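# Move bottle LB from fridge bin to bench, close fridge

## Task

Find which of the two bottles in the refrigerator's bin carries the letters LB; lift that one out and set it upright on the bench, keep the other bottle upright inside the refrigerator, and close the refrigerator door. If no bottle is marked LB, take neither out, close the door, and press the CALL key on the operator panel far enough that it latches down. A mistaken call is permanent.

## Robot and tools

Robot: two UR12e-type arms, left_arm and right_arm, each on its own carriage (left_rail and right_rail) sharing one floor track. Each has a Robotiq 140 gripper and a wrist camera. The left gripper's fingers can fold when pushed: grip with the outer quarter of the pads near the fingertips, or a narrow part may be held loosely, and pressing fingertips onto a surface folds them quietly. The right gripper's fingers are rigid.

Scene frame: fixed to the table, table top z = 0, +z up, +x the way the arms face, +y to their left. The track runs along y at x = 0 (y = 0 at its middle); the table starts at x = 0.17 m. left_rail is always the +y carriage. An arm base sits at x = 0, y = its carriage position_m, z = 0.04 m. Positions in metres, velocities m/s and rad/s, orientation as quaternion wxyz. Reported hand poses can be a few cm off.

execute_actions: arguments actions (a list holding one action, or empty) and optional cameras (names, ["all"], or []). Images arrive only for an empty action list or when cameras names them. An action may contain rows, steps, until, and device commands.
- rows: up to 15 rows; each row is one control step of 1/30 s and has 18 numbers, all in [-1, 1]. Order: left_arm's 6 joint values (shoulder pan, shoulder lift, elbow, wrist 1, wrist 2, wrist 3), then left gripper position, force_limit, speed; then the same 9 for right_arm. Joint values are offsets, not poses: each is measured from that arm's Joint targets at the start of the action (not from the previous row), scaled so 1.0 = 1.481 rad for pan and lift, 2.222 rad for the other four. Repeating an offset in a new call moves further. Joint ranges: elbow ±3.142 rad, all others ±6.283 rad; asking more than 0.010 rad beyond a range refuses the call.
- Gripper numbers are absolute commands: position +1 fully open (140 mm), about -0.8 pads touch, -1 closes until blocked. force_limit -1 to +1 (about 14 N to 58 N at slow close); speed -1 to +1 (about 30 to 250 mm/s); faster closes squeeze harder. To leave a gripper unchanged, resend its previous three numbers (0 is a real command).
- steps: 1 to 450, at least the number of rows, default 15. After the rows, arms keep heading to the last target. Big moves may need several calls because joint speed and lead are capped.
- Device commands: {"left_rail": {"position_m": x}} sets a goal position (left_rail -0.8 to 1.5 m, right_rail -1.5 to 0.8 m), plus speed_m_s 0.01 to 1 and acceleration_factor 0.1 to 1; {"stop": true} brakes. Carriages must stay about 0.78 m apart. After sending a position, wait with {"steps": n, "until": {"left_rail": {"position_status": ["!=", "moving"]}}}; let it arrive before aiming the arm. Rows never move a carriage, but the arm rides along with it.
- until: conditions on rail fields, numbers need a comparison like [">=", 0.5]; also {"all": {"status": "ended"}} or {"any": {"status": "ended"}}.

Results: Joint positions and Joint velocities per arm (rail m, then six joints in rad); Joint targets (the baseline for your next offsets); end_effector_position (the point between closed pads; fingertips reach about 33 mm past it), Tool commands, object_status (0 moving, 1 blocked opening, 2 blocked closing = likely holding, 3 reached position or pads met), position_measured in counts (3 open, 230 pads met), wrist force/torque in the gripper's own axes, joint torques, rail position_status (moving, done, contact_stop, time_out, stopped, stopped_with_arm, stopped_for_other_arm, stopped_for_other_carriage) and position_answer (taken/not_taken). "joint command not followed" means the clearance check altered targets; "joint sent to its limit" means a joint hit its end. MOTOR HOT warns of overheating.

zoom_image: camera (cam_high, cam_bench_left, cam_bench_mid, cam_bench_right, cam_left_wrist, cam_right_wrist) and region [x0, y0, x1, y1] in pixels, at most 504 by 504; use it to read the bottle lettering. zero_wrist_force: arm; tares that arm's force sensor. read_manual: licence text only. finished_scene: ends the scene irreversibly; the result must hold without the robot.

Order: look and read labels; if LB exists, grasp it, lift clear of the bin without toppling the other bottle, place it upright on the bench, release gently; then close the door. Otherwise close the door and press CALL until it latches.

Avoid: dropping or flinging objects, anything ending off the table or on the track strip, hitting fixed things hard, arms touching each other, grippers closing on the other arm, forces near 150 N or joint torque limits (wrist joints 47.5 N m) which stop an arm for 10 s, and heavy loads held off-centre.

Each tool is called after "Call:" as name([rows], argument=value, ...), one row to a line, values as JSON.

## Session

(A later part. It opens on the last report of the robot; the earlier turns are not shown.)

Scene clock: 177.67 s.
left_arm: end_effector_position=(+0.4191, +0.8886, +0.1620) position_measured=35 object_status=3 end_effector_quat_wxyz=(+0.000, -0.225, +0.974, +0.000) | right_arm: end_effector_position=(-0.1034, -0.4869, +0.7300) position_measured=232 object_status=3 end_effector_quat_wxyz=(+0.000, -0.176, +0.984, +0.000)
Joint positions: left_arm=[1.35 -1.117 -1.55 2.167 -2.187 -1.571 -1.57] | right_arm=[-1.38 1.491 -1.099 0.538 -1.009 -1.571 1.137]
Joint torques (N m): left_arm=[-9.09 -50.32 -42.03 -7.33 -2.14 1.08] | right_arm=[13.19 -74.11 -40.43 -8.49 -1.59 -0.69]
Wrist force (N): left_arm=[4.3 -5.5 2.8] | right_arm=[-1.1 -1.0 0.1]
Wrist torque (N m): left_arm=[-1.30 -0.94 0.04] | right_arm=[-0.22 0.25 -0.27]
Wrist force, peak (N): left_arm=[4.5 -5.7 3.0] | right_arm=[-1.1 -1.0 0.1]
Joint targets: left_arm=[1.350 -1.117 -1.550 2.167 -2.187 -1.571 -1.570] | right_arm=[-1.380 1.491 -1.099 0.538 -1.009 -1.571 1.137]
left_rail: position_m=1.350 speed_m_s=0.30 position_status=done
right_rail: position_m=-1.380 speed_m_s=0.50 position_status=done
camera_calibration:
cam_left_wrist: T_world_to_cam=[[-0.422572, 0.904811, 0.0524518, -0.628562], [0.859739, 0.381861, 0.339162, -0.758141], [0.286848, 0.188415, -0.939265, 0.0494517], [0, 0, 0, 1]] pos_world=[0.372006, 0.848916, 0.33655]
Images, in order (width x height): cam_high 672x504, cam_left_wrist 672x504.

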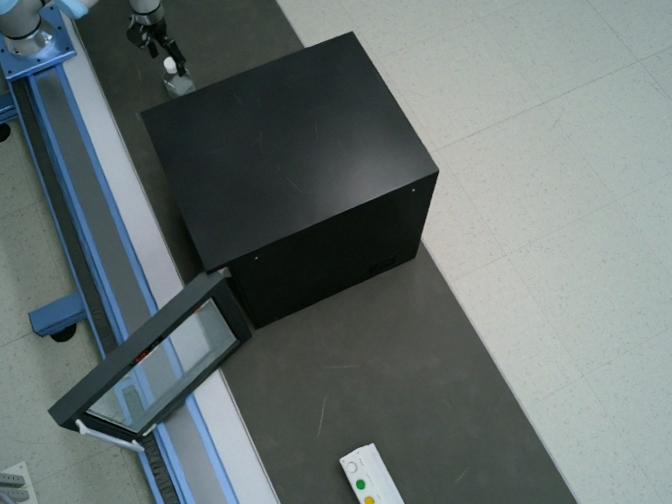

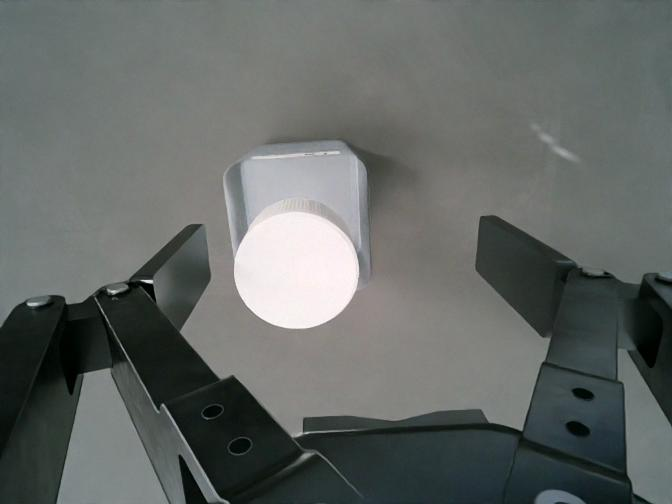

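Call:
execute_actions([
  {"rows":[[0,-0.0081,-0.0066,0.0119,0,0,0.75,-1,-1,0,0,0,0,0,0,-1,-0.5,-0.5],[0,-0.0162,-0.0132,0.0237,0,0,0.75,-1,-1,0,0,0,0,0,0,-1,-0.5,-0.5],[0,-0.0243,-0.0198,0.0356,0,0,0.75,-1,-1,0,0,0,0,0,0,-1,-0.5,-0.5]],"steps":20},
])

Call:
execute_actions([
  {"rows":[[0,-0.0293,-0.0516,0.0711,0,0,0.75,-1,-1,0,0,0,0,0,0,-1,-0.5,-0.5],[0,-0.0586,-0.1031,0.1422,0,0,0.75,-1,-1,0,0,0,0,0,0,-1,-0.5,-0.5],[0,-0.0879,-0.1547,0.2133,0,0,0.75,-1,-1,0,0,0,0,0,0,-1,-0.5,-0.5]],"steps":30},
], cameras=["cam_left_wrist","cam_high","cam_right_wrist"])

Scene clock: 179.03 s.
left_arm: end_effector_position=(+0.4205, +0.8858, +0.2005) position_measured=35 object_status=3 end_effector_quat_wxyz=(+0.000, -0.225, +0.974, +0.000) | right_arm: end_effector_position=(-0.1034, -0.4869, +0.7300) position_measured=232 object_status=3 end_effector_quat_wxyz=(+0.000, -0.176, +0.984, +0.000)
Joint positions: left_arm=[1.35 -1.117 -1.586 2.123 -2.108 -1.571 -1.57] | right_arm=[-1.38 1.491 -1.099 0.538 -1.009 -1.571 1.137]
Joint torques (N m): left_arm=[-8.26 -56.83 -58.9 -1.16 -1.62 1.45] | right_arm=[12.66 -75.16 -39.32 -8.21 -1.45 -0.49]
Wrist force (N): left_arm=[4.4 -6.2 2.5] | right_arm=[-0.7 -0.4 -0.2]
Wrist torque (N m): left_arm=[-1.42 -0.99 0.07] | right_arm=[-0.09 0.16 -0.27]
Wrist force, peak (N): left_arm=[4.4 -4.4 8.2] | right_arm=[-0.7 -1.6 -0.1]
Joint targets: left_arm=[1.350 -1.117 -1.586 2.123 -2.108 -1.571 -1.570] | right_arm=[-1.380 1.491 -1.099 0.538 -1.009 -1.571 1.137]
left_rail: position_m=1.350 speed_m_s=0.30 position_status=done
right_rail: position_m=-1.380 speed_m_s=0.50 position_status=done

Scene clock: 180.23 s.
left_arm: end_effector_position=(+0.4204, +0.8860, +0.4505) position_measured=35 object_status=3 end_effector_quat_wxyz=(+0.000, -0.225, +0.974, +0.000) | right_arm: end_effector_position=(-0.1034, -0.4869, +0.7300) position_measured=232 object_status=3 end_effector_quat_wxyz=(+0.000, -0.176, +0.984, +0.000)
Joint positions: left_arm=[1.35 -1.117 -1.716 1.779 -1.634 -1.571 -1.57] | right_arm=[-1.38 1.491 -1.099 0.538 -1.009 -1.571 1.137]
Joint torques (N m): left_arm=[-1.87 -54.53 -67.15 -1.37 -1.9 1.13] | right_arm=[12.25 -75.86 -40.77 -8.48 -1.43 -0.69]
Wrist force (N): left_arm=[4.6 -5.6 2.8] | right_arm=[-0.7 -0.6 0.0]
Wrist torque (N m): left_arm=[-1.25 -1.07 0.04] | right_arm=[-0.13 0.16 -0.27]
Wrist force, peak (N): left_arm=[4.8 -17.1 -24.8] | right_arm=[-1.2 -0.9 0.3]
Joint targets: left_arm=[1.350 -1.117 -1.716 1.779 -1.634 -1.571 -1.570] | right_arm=[-1.380 1.491 -1.099 0.538 -1.009 -1.571 1.137]
left_rail: position_m=1.350 speed_m_s=0.30 position_status=done
right_rail: position_m=-1.380 speed_m_s=0.50 position_status=done
camera_calibration:
cam_left_wrist: T_world_to_cam=[[-0.422539, 0.904877, 0.0515706, -0.64044], [0.859659, 0.382098, 0.339098, -0.856164], [0.287137, 0.187615, -0.939337, 0.321079], [0, 0, 0, 1]] pos_world=[0.373205, 0.846419, 0.624952]
cam_right_wrist: T_world_to_cam=[[-0.310708, 0.949928, -0.0331169, 0.475692], [0.891292, 0.303281, 0.337075, 0.00109737], [0.33024, 0.0752151, -0.940895, 0.942099], [0, 0, 0, 1]] pos_world=[-0.164296, -0.523066, 0.9018]
Images, in order (width x height): cam_high 672x504, cam_left_wrist 672x504, cam_right_wrist 672x504.

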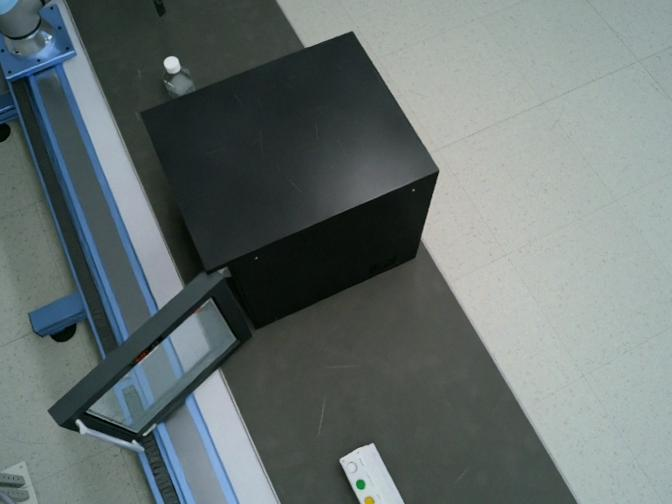

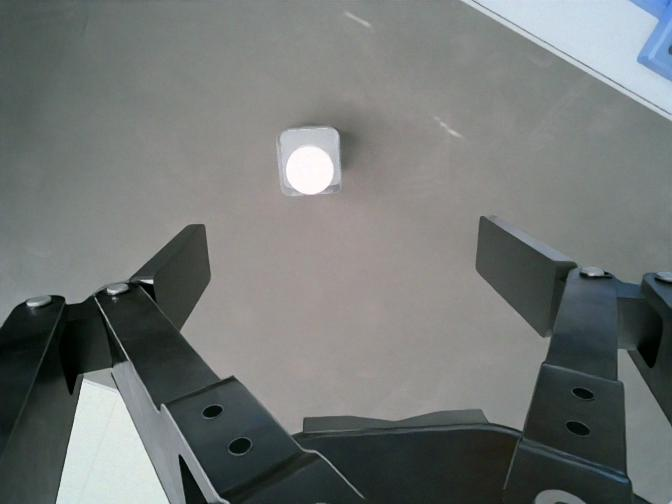

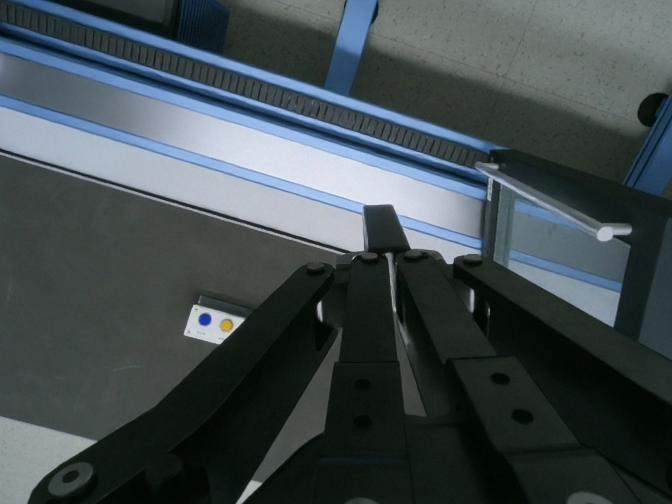

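Call:
execute_actions([
  {"right_rail":{"position_m":-1.205,"speed_m_s":0.3},"steps":90,"until":{"right_rail":{"position_status":["!=","moving"]}}},
])

Call:
execute_actions([
  {"rows":[[0,0,0,0,0,0,0.75,-1,-1,-0.1099,0,0,0,0,0,-1,-0.5,-0.5]],"steps":25},
], cameras=["cam_right_wrist"])

Scene clock: 182.83 s.
left_arm: end_effector_position=(+0.4204, +0.8860, +0.4505) position_measured=35 object_status=3 end_effector_quat_wxyz=(+0.000, -0.225, +0.974, +0.000) | right_arm: end_effector_position=(-0.1034, -0.3119, +0.7299) position_measured=232 object_status=3 end_effector_quat_wxyz=(+0.000, -0.176, +0.984, +0.000)
Joint positions: left_arm=[1.35 -1.117 -1.716 1.779 -1.634 -1.571 -1.57] | right_arm=[-1.205 1.491 -1.099 0.538 -1.009 -1.571 1.137]
Joint torques (N m): left_arm=[5.9 -53.63 -66.79 -1.24 -1.67 1.07] | right_arm=[12.83 -91.18 -40.31 -7.98 -1.62 -0.45]
Wrist force (N): left_arm=[4.7 -5.6 3.0] | right_arm=[-0.5 -0.7 -0.1]
Wrist torque (N m): left_arm=[-1.26 -1.10 0.04] | right_arm=[-0.15 0.10 -0.27]
Wrist force, peak (N): left_arm=[4.8 -6.0 2.8] | right_arm=[-0.6 -2.3 0.0]
Joint targets: left_arm=[1.350 -1.117 -1.716 1.779 -1.634 -1.571 -1.570] | right_arm=[-1.205 1.491 -1.099 0.538 -1.009 -1.571 1.137]
Tool commands: left_gripper/position=+0.75 left_gripper/force_limit=-1.0 left_gripper/speed=-1.0 right_gripper/position=-1.0 right_gripper/force_limit=-0.5 right_gripper/speed=-0.5
left_rail: position_m=1.350 speed_m_s=0.30 position_status=done
right_rail: position_m=-1.205 speed_m_s=0.30 position_status=done

Scene clock: 183.87 s.
left_arm: end_effector_position=(+0.4204, +0.8860, +0.4505) position_measured=35 object_status=3 end_effector_quat_wxyz=(+0.000, -0.225, +0.974, +0.000) | right_arm: end_effector_position=(+0.0427, -0.3070, +0.7300) position_measured=232 object_status=3 end_effector_quat_wxyz=(+0.000, -0.095, +0.995, +0.000)
Joint positions: left_arm=[1.35 -1.117 -1.716 1.779 -1.634 -1.571 -1.57] | right_arm=[-1.205 1.328 -1.099 0.538 -1.009 -1.571 1.137]
Joint torques (N m): left_arm=[5.48 -50.91 -67.48 -1.43 -1.65 1] | right_arm=[-20.29 -101.03 -51.33 -7.01 4.31 -0.65]
Wrist force (N): left_arm=[4.4 -5.6 2.8] | right_arm=[-0.8 -0.2 0.3]
Wrist torque (N m): left_arm=[-1.25 -1.03 0.04] | right_arm=[-0.04 0.16 -0.26]
Wrist force, peak (N): left_arm=[4.9 -5.7 3.2] | right_arm=[28.7 6.8 0.3]
Joint targets: left_arm=[1.350 -1.117 -1.716 1.779 -1.634 -1.571 -1.570] | right_arm=[-1.205 1.328 -1.099 0.538 -1.009 -1.571 1.137]
left_rail: position_m=1.350 speed_m_s=0.30 position_status=done
right_rail: position_m=-1.205 speed_m_s=0.30 position_status=done
camera_calibration:
cam_right_wrist: T_world_to_cam=[[-0.152619, 0.98773, -0.0331218, 0.355064], [0.928622, 0.154794, 0.337196, -0.231026], [0.338185, 0.020705, -0.940852, 0.863195], [0, 0, 0, 1]] pos_world=[-0.0231943, -0.332819, 0.9018]
Images, in order (width x height): cam_right_wrist 672x504.

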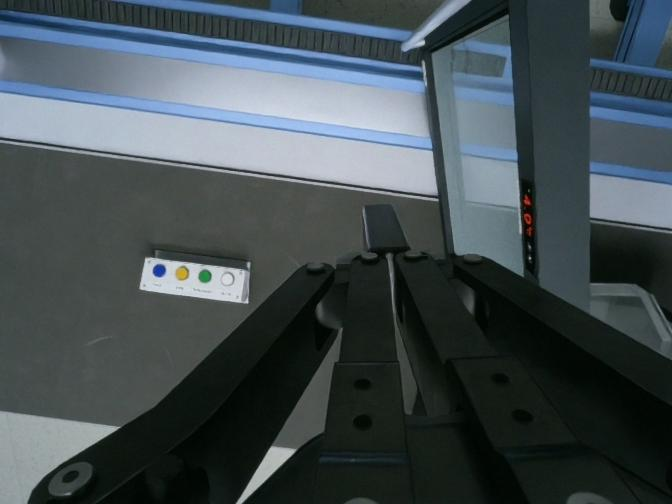

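Call:
execute_actions([
  {"rows":[[0,0,0,0,0,0,0.75,-1,-1,0,-0.1042,0.308,-0.2386,0,0,-1,-0.5,-0.5]],"steps":40},
], cameras=["cam_right_wrist","cam_high"])

Scene clock: 185.63 s.
left_arm: end_effector_position=(+0.4204, +0.8860, +0.4505) position_measured=35 object_status=3 end_effector_quat_wxyz=(+0.000, -0.225, +0.974, +0.000) | right_arm: end_effector_position=(+0.0427, -0.3069, +0.4799) position_measured=232 object_status=3 end_effector_quat_wxyz=(+0.000, -0.095, +0.995, +0.000)
Joint positions: left_arm=[1.35 -1.117 -1.716 1.779 -1.634 -1.571 -1.57] | right_arm=[-1.205 1.328 -1.254 1.223 -1.54 -1.571 1.137]
Joint torques (N m): left_arm=[6.14 -50.68 -66.92 -1.73 -1.87 1.03] | right_arm=[15.95 -92.85 -45.6 -8.44 0.92 -0.6]
Wrist force (N): left_arm=[4.3 -5.8 2.8] | right_arm=[-0.8 -0.6 0.0]
Wrist torque (N m): left_arm=[-1.30 -1.00 0.03] | right_arm=[-0.12 0.13 -0.26]
Wrist force, peak (N): left_arm=[4.8 -6.2 3.2] | right_arm=[7.7 -15.0 -33.9]
Joint targets: left_arm=[1.350 -1.117 -1.716 1.779 -1.634 -1.571 -1.570] | right_arm=[-1.205 1.328 -1.254 1.223 -1.540 -1.571 1.137]
left_rail: position_m=1.350 speed_m_s=0.30 position_status=done
right_rail: position_m=-1.205 speed_m_s=0.30 position_status=done
camera_calibration:
cam_right_wrist: T_world_to_cam=[[-0.152602, 0.98774, -0.0328847, 0.346534], [0.928669, 0.154699, 0.337109, -0.146716], [0.338063, 0.0209045, -0.940891, 0.628069], [0, 0, 0, 1]] pos_world=[-0.0231945, -0.332718, 0.6518]
Images, in order (width x height): cam_high 672x504, cam_right_wrist 672x504.

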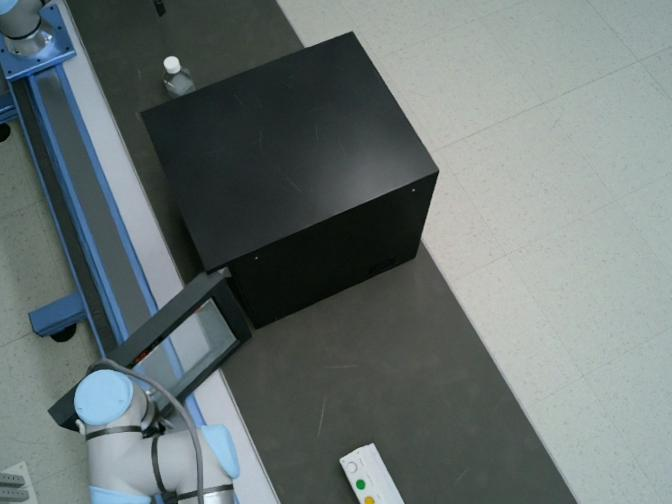

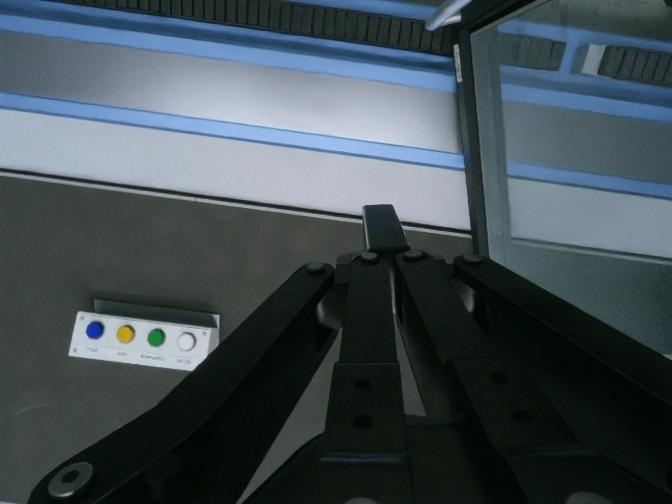

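Call:
execute_actions([
  {"right_rail":{"position_m":-1.07,"speed_m_s":0.12},"rows":[[0,0,0,0,0,0,0.75,-1,-1,0.005,0,0,0,0,0,-1,-0.5,-0.5],[0,0,0,0,0,0,0.75,-1,-1,0.01,0,0,0,0,0,-1,-0.5,-0.5],[0,0,0,0,0,0,0.75,-1,-1,0.015,0,0,0,0,0,-1,-0.5,-0.5],[0,0,0,0,0,0,0.75,-1,-1,0.02,0,0,0,0,0,-1,-0.5,-0.5],[0,0,0,0,0,0,0.75,-1,-1,0.025,0,0,0,0,0,-1,-0.5,-0.5],[0,0,0,0,0,0,0.75,-1,-1,0.03,0,0,0,0,0,-1,-0.5,-0.5],[0,0,0,0,0,0,0.75,-1,-1,0.035,0,0,0,0,0,-1,-0.5,-0.5],[0,0,0,0,0,0,0.75,-1,-1,0.04,0,0,0,0,0,-1,-0.5,-0.5],[0,0,0,0,0,0,0.75,-1,-1,0.045,0,0,0,0,0,-1,-0.5,-0.5],[0,0,0,0,0,0,0.75,-1,-1,0.05,0,0,0,0,0,-1,-0.5,-0.5],[0,0,0,0,0,0,0.75,-1,-1,0.055,0,0,0,0,0,-1,-0.5,-0.5],[0,0,0,0,0,0,0.75,-1,-1,0.06,0,0,0,0,0,-1,-0.5,-0.5],[0,0,0,0,0,0,0.75,-1,-1,0.065,0,0,0,0,0,-1,-0.5,-0.5],[0,0,0,0,0,0,0.75,-1,-1,0.07,0,0,0,0,0,-1,-0.5,-0.5]],"steps":90,"until":{"right_rail":{"position_status":["!=","moving"]}}},
])

Call:
execute_actions([
  {"right_rail":{"position_m":-0.823},"rows":[[0,0,0,0,0,0,0.75,-1,-1,0.007,0,0,0,0,0,-1,-0.5,-0.5],[0,0,0,0,0,0,0.75,-1,-1,0.014,0,0,0,0,0,-1,-0.5,-0.5],[0,0,0,0,0,0,0.75,-1,-1,0.0142,0,0,0,0,0,-1,-0.5,-0.5]],"steps":120,"until":{"right_rail":{"position_status":["!=","moving"]}}},
], cameras=["cam_right_wrist","cam_high"])

Scene clock: 188.17 s.
left_arm: end_effector_position=(+0.4204, +0.8860, +0.4505) position_measured=35 object_status=3 end_effector_quat_wxyz=(+0.000, -0.225, +0.974, +0.000) | right_arm: end_effector_position=(-0.0505, -0.1723, +0.4799) position_measured=232 object_status=3 end_effector_quat_wxyz=(+0.000, -0.147, +0.989, +0.000)
Joint positions: left_arm=[1.35 -1.117 -1.716 1.779 -1.634 -1.571 -1.57] | right_arm=[-1.07 1.432 -1.254 1.223 -1.54 -1.571 1.137]
Joint torques (N m): left_arm=[6.3 -53.4 -66.79 -1.06 -1.74 1.43] | right_arm=[19.05 -70.96 -57.18 -8.26 0.72 -0.66]
Wrist force (N): left_arm=[4.5 -5.4 3.1] | right_arm=[-0.4 -1.8 -0.3]
Wrist torque (N m): left_arm=[-1.21 -1.04 0.04] | right_arm=[-0.39 0.04 -0.27]
Wrist force, peak (N): left_arm=[5.1 -5.9 2.9] | right_arm=[1.2 -11.1 -3.3]
Joint targets: left_arm=[1.350 -1.117 -1.716 1.779 -1.634 -1.571 -1.570] | right_arm=[-1.070 1.432 -1.254 1.223 -1.540 -1.571 1.137]
left_rail: position_m=1.350 speed_m_s=0.30 position_status=done
right_rail: position_m=-1.070 speed_m_s=0.12 position_status=done

Scene clock: 190.87 s.
left_arm: end_effector_position=(+0.4204, +0.8860, +0.4505) position_measured=35 object_status=3 end_effector_quat_wxyz=(+0.000, -0.225, +0.974, +0.000) | right_arm: end_effector_position=(-0.0693, +0.0735, +0.4799) position_measured=232 object_status=3 end_effector_quat_wxyz=(+0.000, -0.157, +0.988, +0.000)
Joint positions: left_arm=[1.35 -1.117 -1.716 1.779 -1.634 -1.571 -1.57] | right_arm=[-0.823 1.453 -1.254 1.223 -1.54 -1.571 1.137]
Joint torques (N m): left_arm=[5.29 -52.9 -65.94 -1.45 -2.03 0.99] | right_arm=[15.5 -77.53 -57.58 -8 4.08 -0.58]
Wrist force (N): left_arm=[4.4 -5.5 2.8] | right_arm=[-0.5 -1.7 -0.4]
Wrist torque (N m): left_arm=[-1.23 -1.02 0.04] | right_arm=[-0.37 0.05 -0.27]
Wrist force, peak (N): left_arm=[4.8 -6.0 3.3] | right_arm=[-3.7 -3.0 -0.1]
Joint targets: left_arm=[1.350 -1.117 -1.716 1.779 -1.634 -1.571 -1.570] | right_arm=[-0.823 1.453 -1.254 1.223 -1.540 -1.571 1.137]
left_rail: position_m=1.350 speed_m_s=0.30 position_status=done
right_rail: position_m=-0.823 speed_m_s=0.12 position_status=done
camera_calibration:
cam_right_wrist: T_world_to_cam=[[-0.274271, 0.961086, -0.0329941, -0.0526458], [0.902168, 0.269034, 0.337216, -0.111822], [0.33297, 0.0627224, -0.940849, 0.654545], [0, 0, 0, 1]] pos_world=[-0.131501, 0.0396263, 0.651799]
Images, in order (width x height): cam_high 672x504, cam_right_wrist 672x504.

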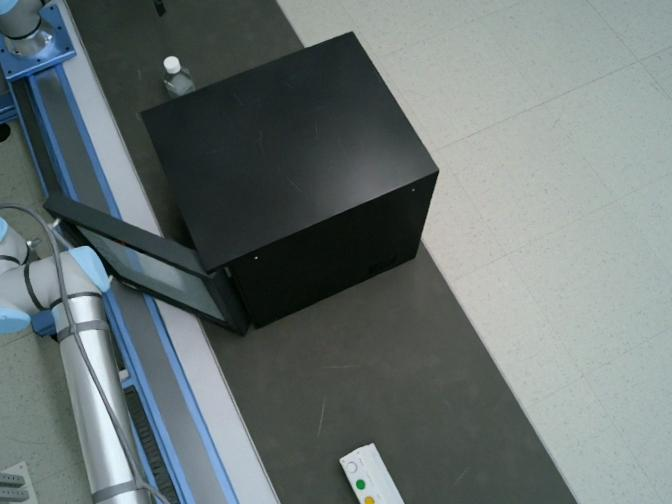

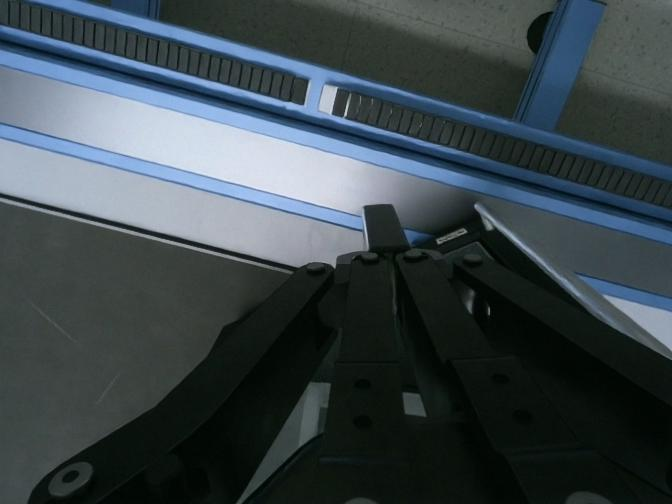

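Call:
execute_actions([
  {"right_rail":{"position_m":-0.713},"rows":[[0,0,0,0,0,0,0.75,-1,-1,-0.004,0,0,0,0,0,-1,-0.5,-0.5],[0,0,0,0,0,0,0.75,-1,-1,-0.008,0,0,0,0,0,-1,-0.5,-0.5],[0,0,0,0,0,0,0.75,-1,-1,-0.012,0,0,0,0,0,-1,-0.5,-0.5],[0,0,0,0,0,0,0.75,-1,-1,-0.016,0,0,0,0,0,-1,-0.5,-0.5],[0,0,0,0,0,0,0.75,-1,-1,-0.02,0,0,0,0,0,-1,-0.5,-0.5],[0,0,0,0,0,0,0.75,-1,-1,-0.025,0,0,0,0,0,-1,-0.5,-0.5],[0,0,0,0,0,0,0.75,-1,-1,-0.03,0,0,0,0,0,-1,-0.5,-0.5],[0,0,0,0,0,0,0.75,-1,-1,-0.035,0,0,0,0,0,-1,-0.5,-0.5],[0,0,0,0,0,0,0.75,-1,-1,-0.0412,0,0,0,0,0,-1,-0.5,-0.5]],"steps":90,"until":{"right_rail":{"position_status":["!=","moving"]}}},
])

Call:
execute_actions([
  {"right_rail":{"position_m":-0.623},"rows":[[0,0,0,0,0,0,0.75,-1,-1,-0.005,0,0,0,0,0,-1,-0.5,-0.5],[0,0,0,0,0,0,0.75,-1,-1,-0.01,0,0,0,0,0,-1,-0.5,-0.5],[0,0,0,0,0,0,0.75,-1,-1,-0.015,0,0,0,0,0,-1,-0.5,-0.5],[0,0,0,0,0,0,0.75,-1,-1,-0.02,0,0,0,0,0,-1,-0.5,-0.5],[0,0,0,0,0,0,0.75,-1,-1,-0.025,0,0,0,0,0,-1,-0.5,-0.5],[0,0,0,0,0,0,0.75,-1,-1,-0.03,0,0,0,0,0,-1,-0.5,-0.5],[0,0,0,0,0,0,0.75,-1,-1,-0.035,0,0,0,0,0,-1,-0.5,-0.5],[0,0,0,0,0,0,0.75,-1,-1,-0.04,0,0,0,0,0,-1,-0.5,-0.5],[0,0,0,0,0,0,0.75,-1,-1,-0.045,0,0,0,0,0,-1,-0.5,-0.5],[0,0,0,0,0,0,0.75,-1,-1,-0.05,0,0,0,0,0,-1,-0.5,-0.5],[0,0,0,0,0,0,0.75,-1,-1,-0.055,0,0,0,0,0,-1,-0.5,-0.5],[0,0,0,0,0,0,0.75,-1,-1,-0.06,0,0,0,0,0,-1,-0.5,-0.5],[0,0,0,0,0,0,0.75,-1,-1,-0.065,0,0,0,0,0,-1,-0.5,-0.5],[0,0,0,0,0,0,0.75,-1,-1,-0.0695,0,0,0,0,0,-1,-0.5,-0.5]],"steps":90,"until":{"right_rail":{"position_status":["!=","moving"]}}},
], cameras=["cam_right_wrist","cam_high"])

Scene clock: 193.13 s.
left_arm: end_effector_position=(+0.4204, +0.8860, +0.4505) position_measured=35 object_status=3 end_effector_quat_wxyz=(+0.000, -0.225, +0.974, +0.000) | right_arm: end_effector_position=(-0.0145, +0.1860, +0.4799) position_measured=232 object_status=3 end_effector_quat_wxyz=(+0.000, -0.127, +0.992, +0.000)
Joint positions: left_arm=[1.35 -1.117 -1.716 1.779 -1.634 -1.571 -1.57] | right_arm=[-0.713 1.392 -1.254 1.223 -1.54 -1.571 1.137]
Joint torques (N m): left_arm=[6.23 -49.91 -66.99 -1.32 -1.41 0.52] | right_arm=[-19.21 -94.53 -55.44 -8.09 2.73 -0.52]
Wrist force (N): left_arm=[4.8 -5.7 2.9] | right_arm=[-0.3 -1.6 -0.2]
Wrist torque (N m): left_arm=[-1.28 -1.10 0.04] | right_arm=[-0.33 0.04 -0.29]
Wrist force, peak (N): left_arm=[4.9 -5.9 3.0] | right_arm=[-3.2 -3.4 -0.1]
Joint targets: left_arm=[1.350 -1.117 -1.716 1.779 -1.634 -1.571 -1.570] | right_arm=[-0.713 1.392 -1.254 1.223 -1.540 -1.571 1.137]
left_rail: position_m=1.350 speed_m_s=0.30 position_status=done
right_rail: position_m=-0.713 speed_m_s=0.12 position_status=done

Scene clock: 194.53 s.
left_arm: end_effector_position=(+0.4204, +0.8860, +0.4505) position_measured=35 object_status=3 end_effector_quat_wxyz=(+0.000, -0.225, +0.974, +0.000) | right_arm: end_effector_position=(+0.0779, +0.2727, +0.4799) position_measured=232 object_status=3 end_effector_quat_wxyz=(+0.000, -0.076, +0.997, +0.000)
Joint positions: left_arm=[1.35 -1.117 -1.716 1.779 -1.634 -1.571 -1.57] | right_arm=[-0.623 1.289 -1.254 1.223 -1.54 -1.571 1.137]
Joint torques (N m): left_arm=[6.1 -53.53 -66.45 -1.47 -1.64 1.29] | right_arm=[-20.64 -70.48 -54.62 -7.56 1.46 -0.47]
Wrist force (N): left_arm=[4.7 -5.5 3.0] | right_arm=[-0.7 -1.8 -0.1]
Wrist torque (N m): left_arm=[-1.24 -1.09 0.04] | right_arm=[-0.41 0.12 -0.26]
Wrist force, peak (N): left_arm=[4.4 -5.9 3.2] | right_arm=[-3.6 -2.5 -0.1]
Joint targets: left_arm=[1.350 -1.117 -1.716 1.779 -1.634 -1.571 -1.570] | right_arm=[-0.623 1.289 -1.254 1.223 -1.540 -1.571 1.137]
left_rail: position_m=1.350 speed_m_s=0.30 position_status=done
right_rail: position_m=-0.623 speed_m_s=0.12 position_status=done
camera_calibration:
cam_right_wrist: T_world_to_cam=[[-0.113769, 0.992961, -0.0329292, -0.22502], [0.933975, 0.118194, 0.337226, -0.259595], [0.338745, 0.00761087, -0.940847, 0.607608], [0, 0, 0, 1]] pos_world=[0.0110307, 0.249495, 0.651799]
Images, in order (width x height): cam_high 672x504, cam_right_wrist 672x504.

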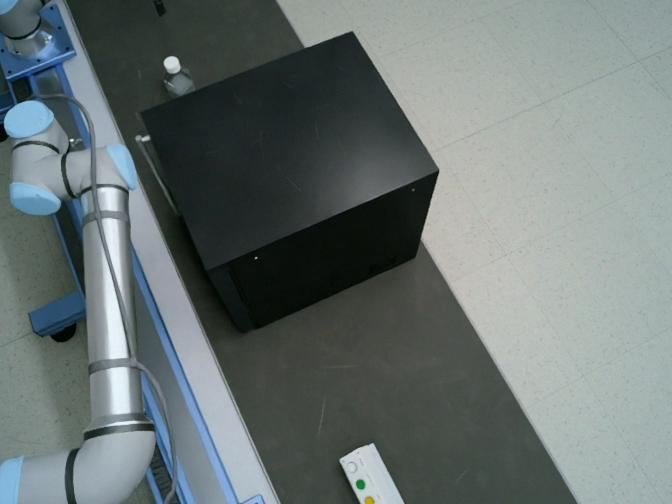

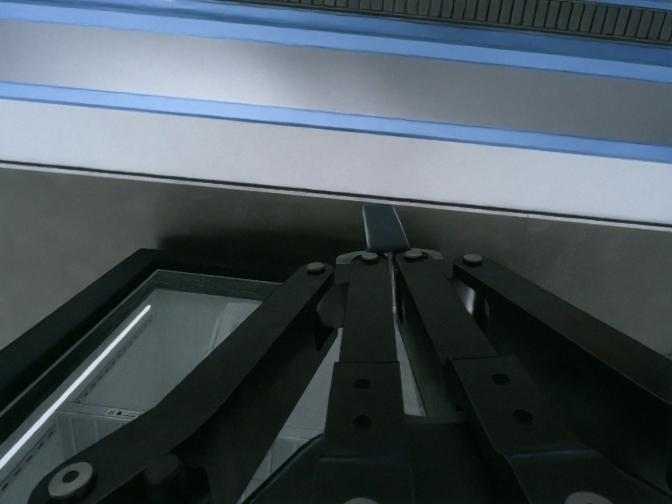

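Call:
zoom_image(camera="cam_high", region=[100, 30, 280, 290])

Scaled by 1.938 from the camera's 672x504 image, which has a finer 960x720 frame.

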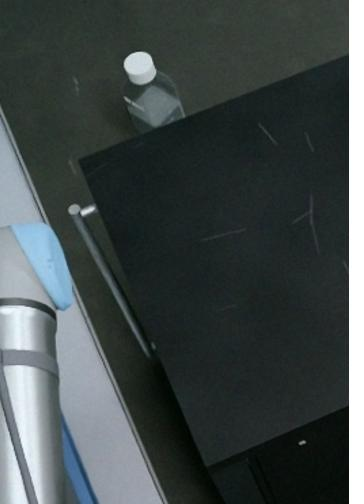

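Call:
finished_scene()

The scene is finished: the task was done.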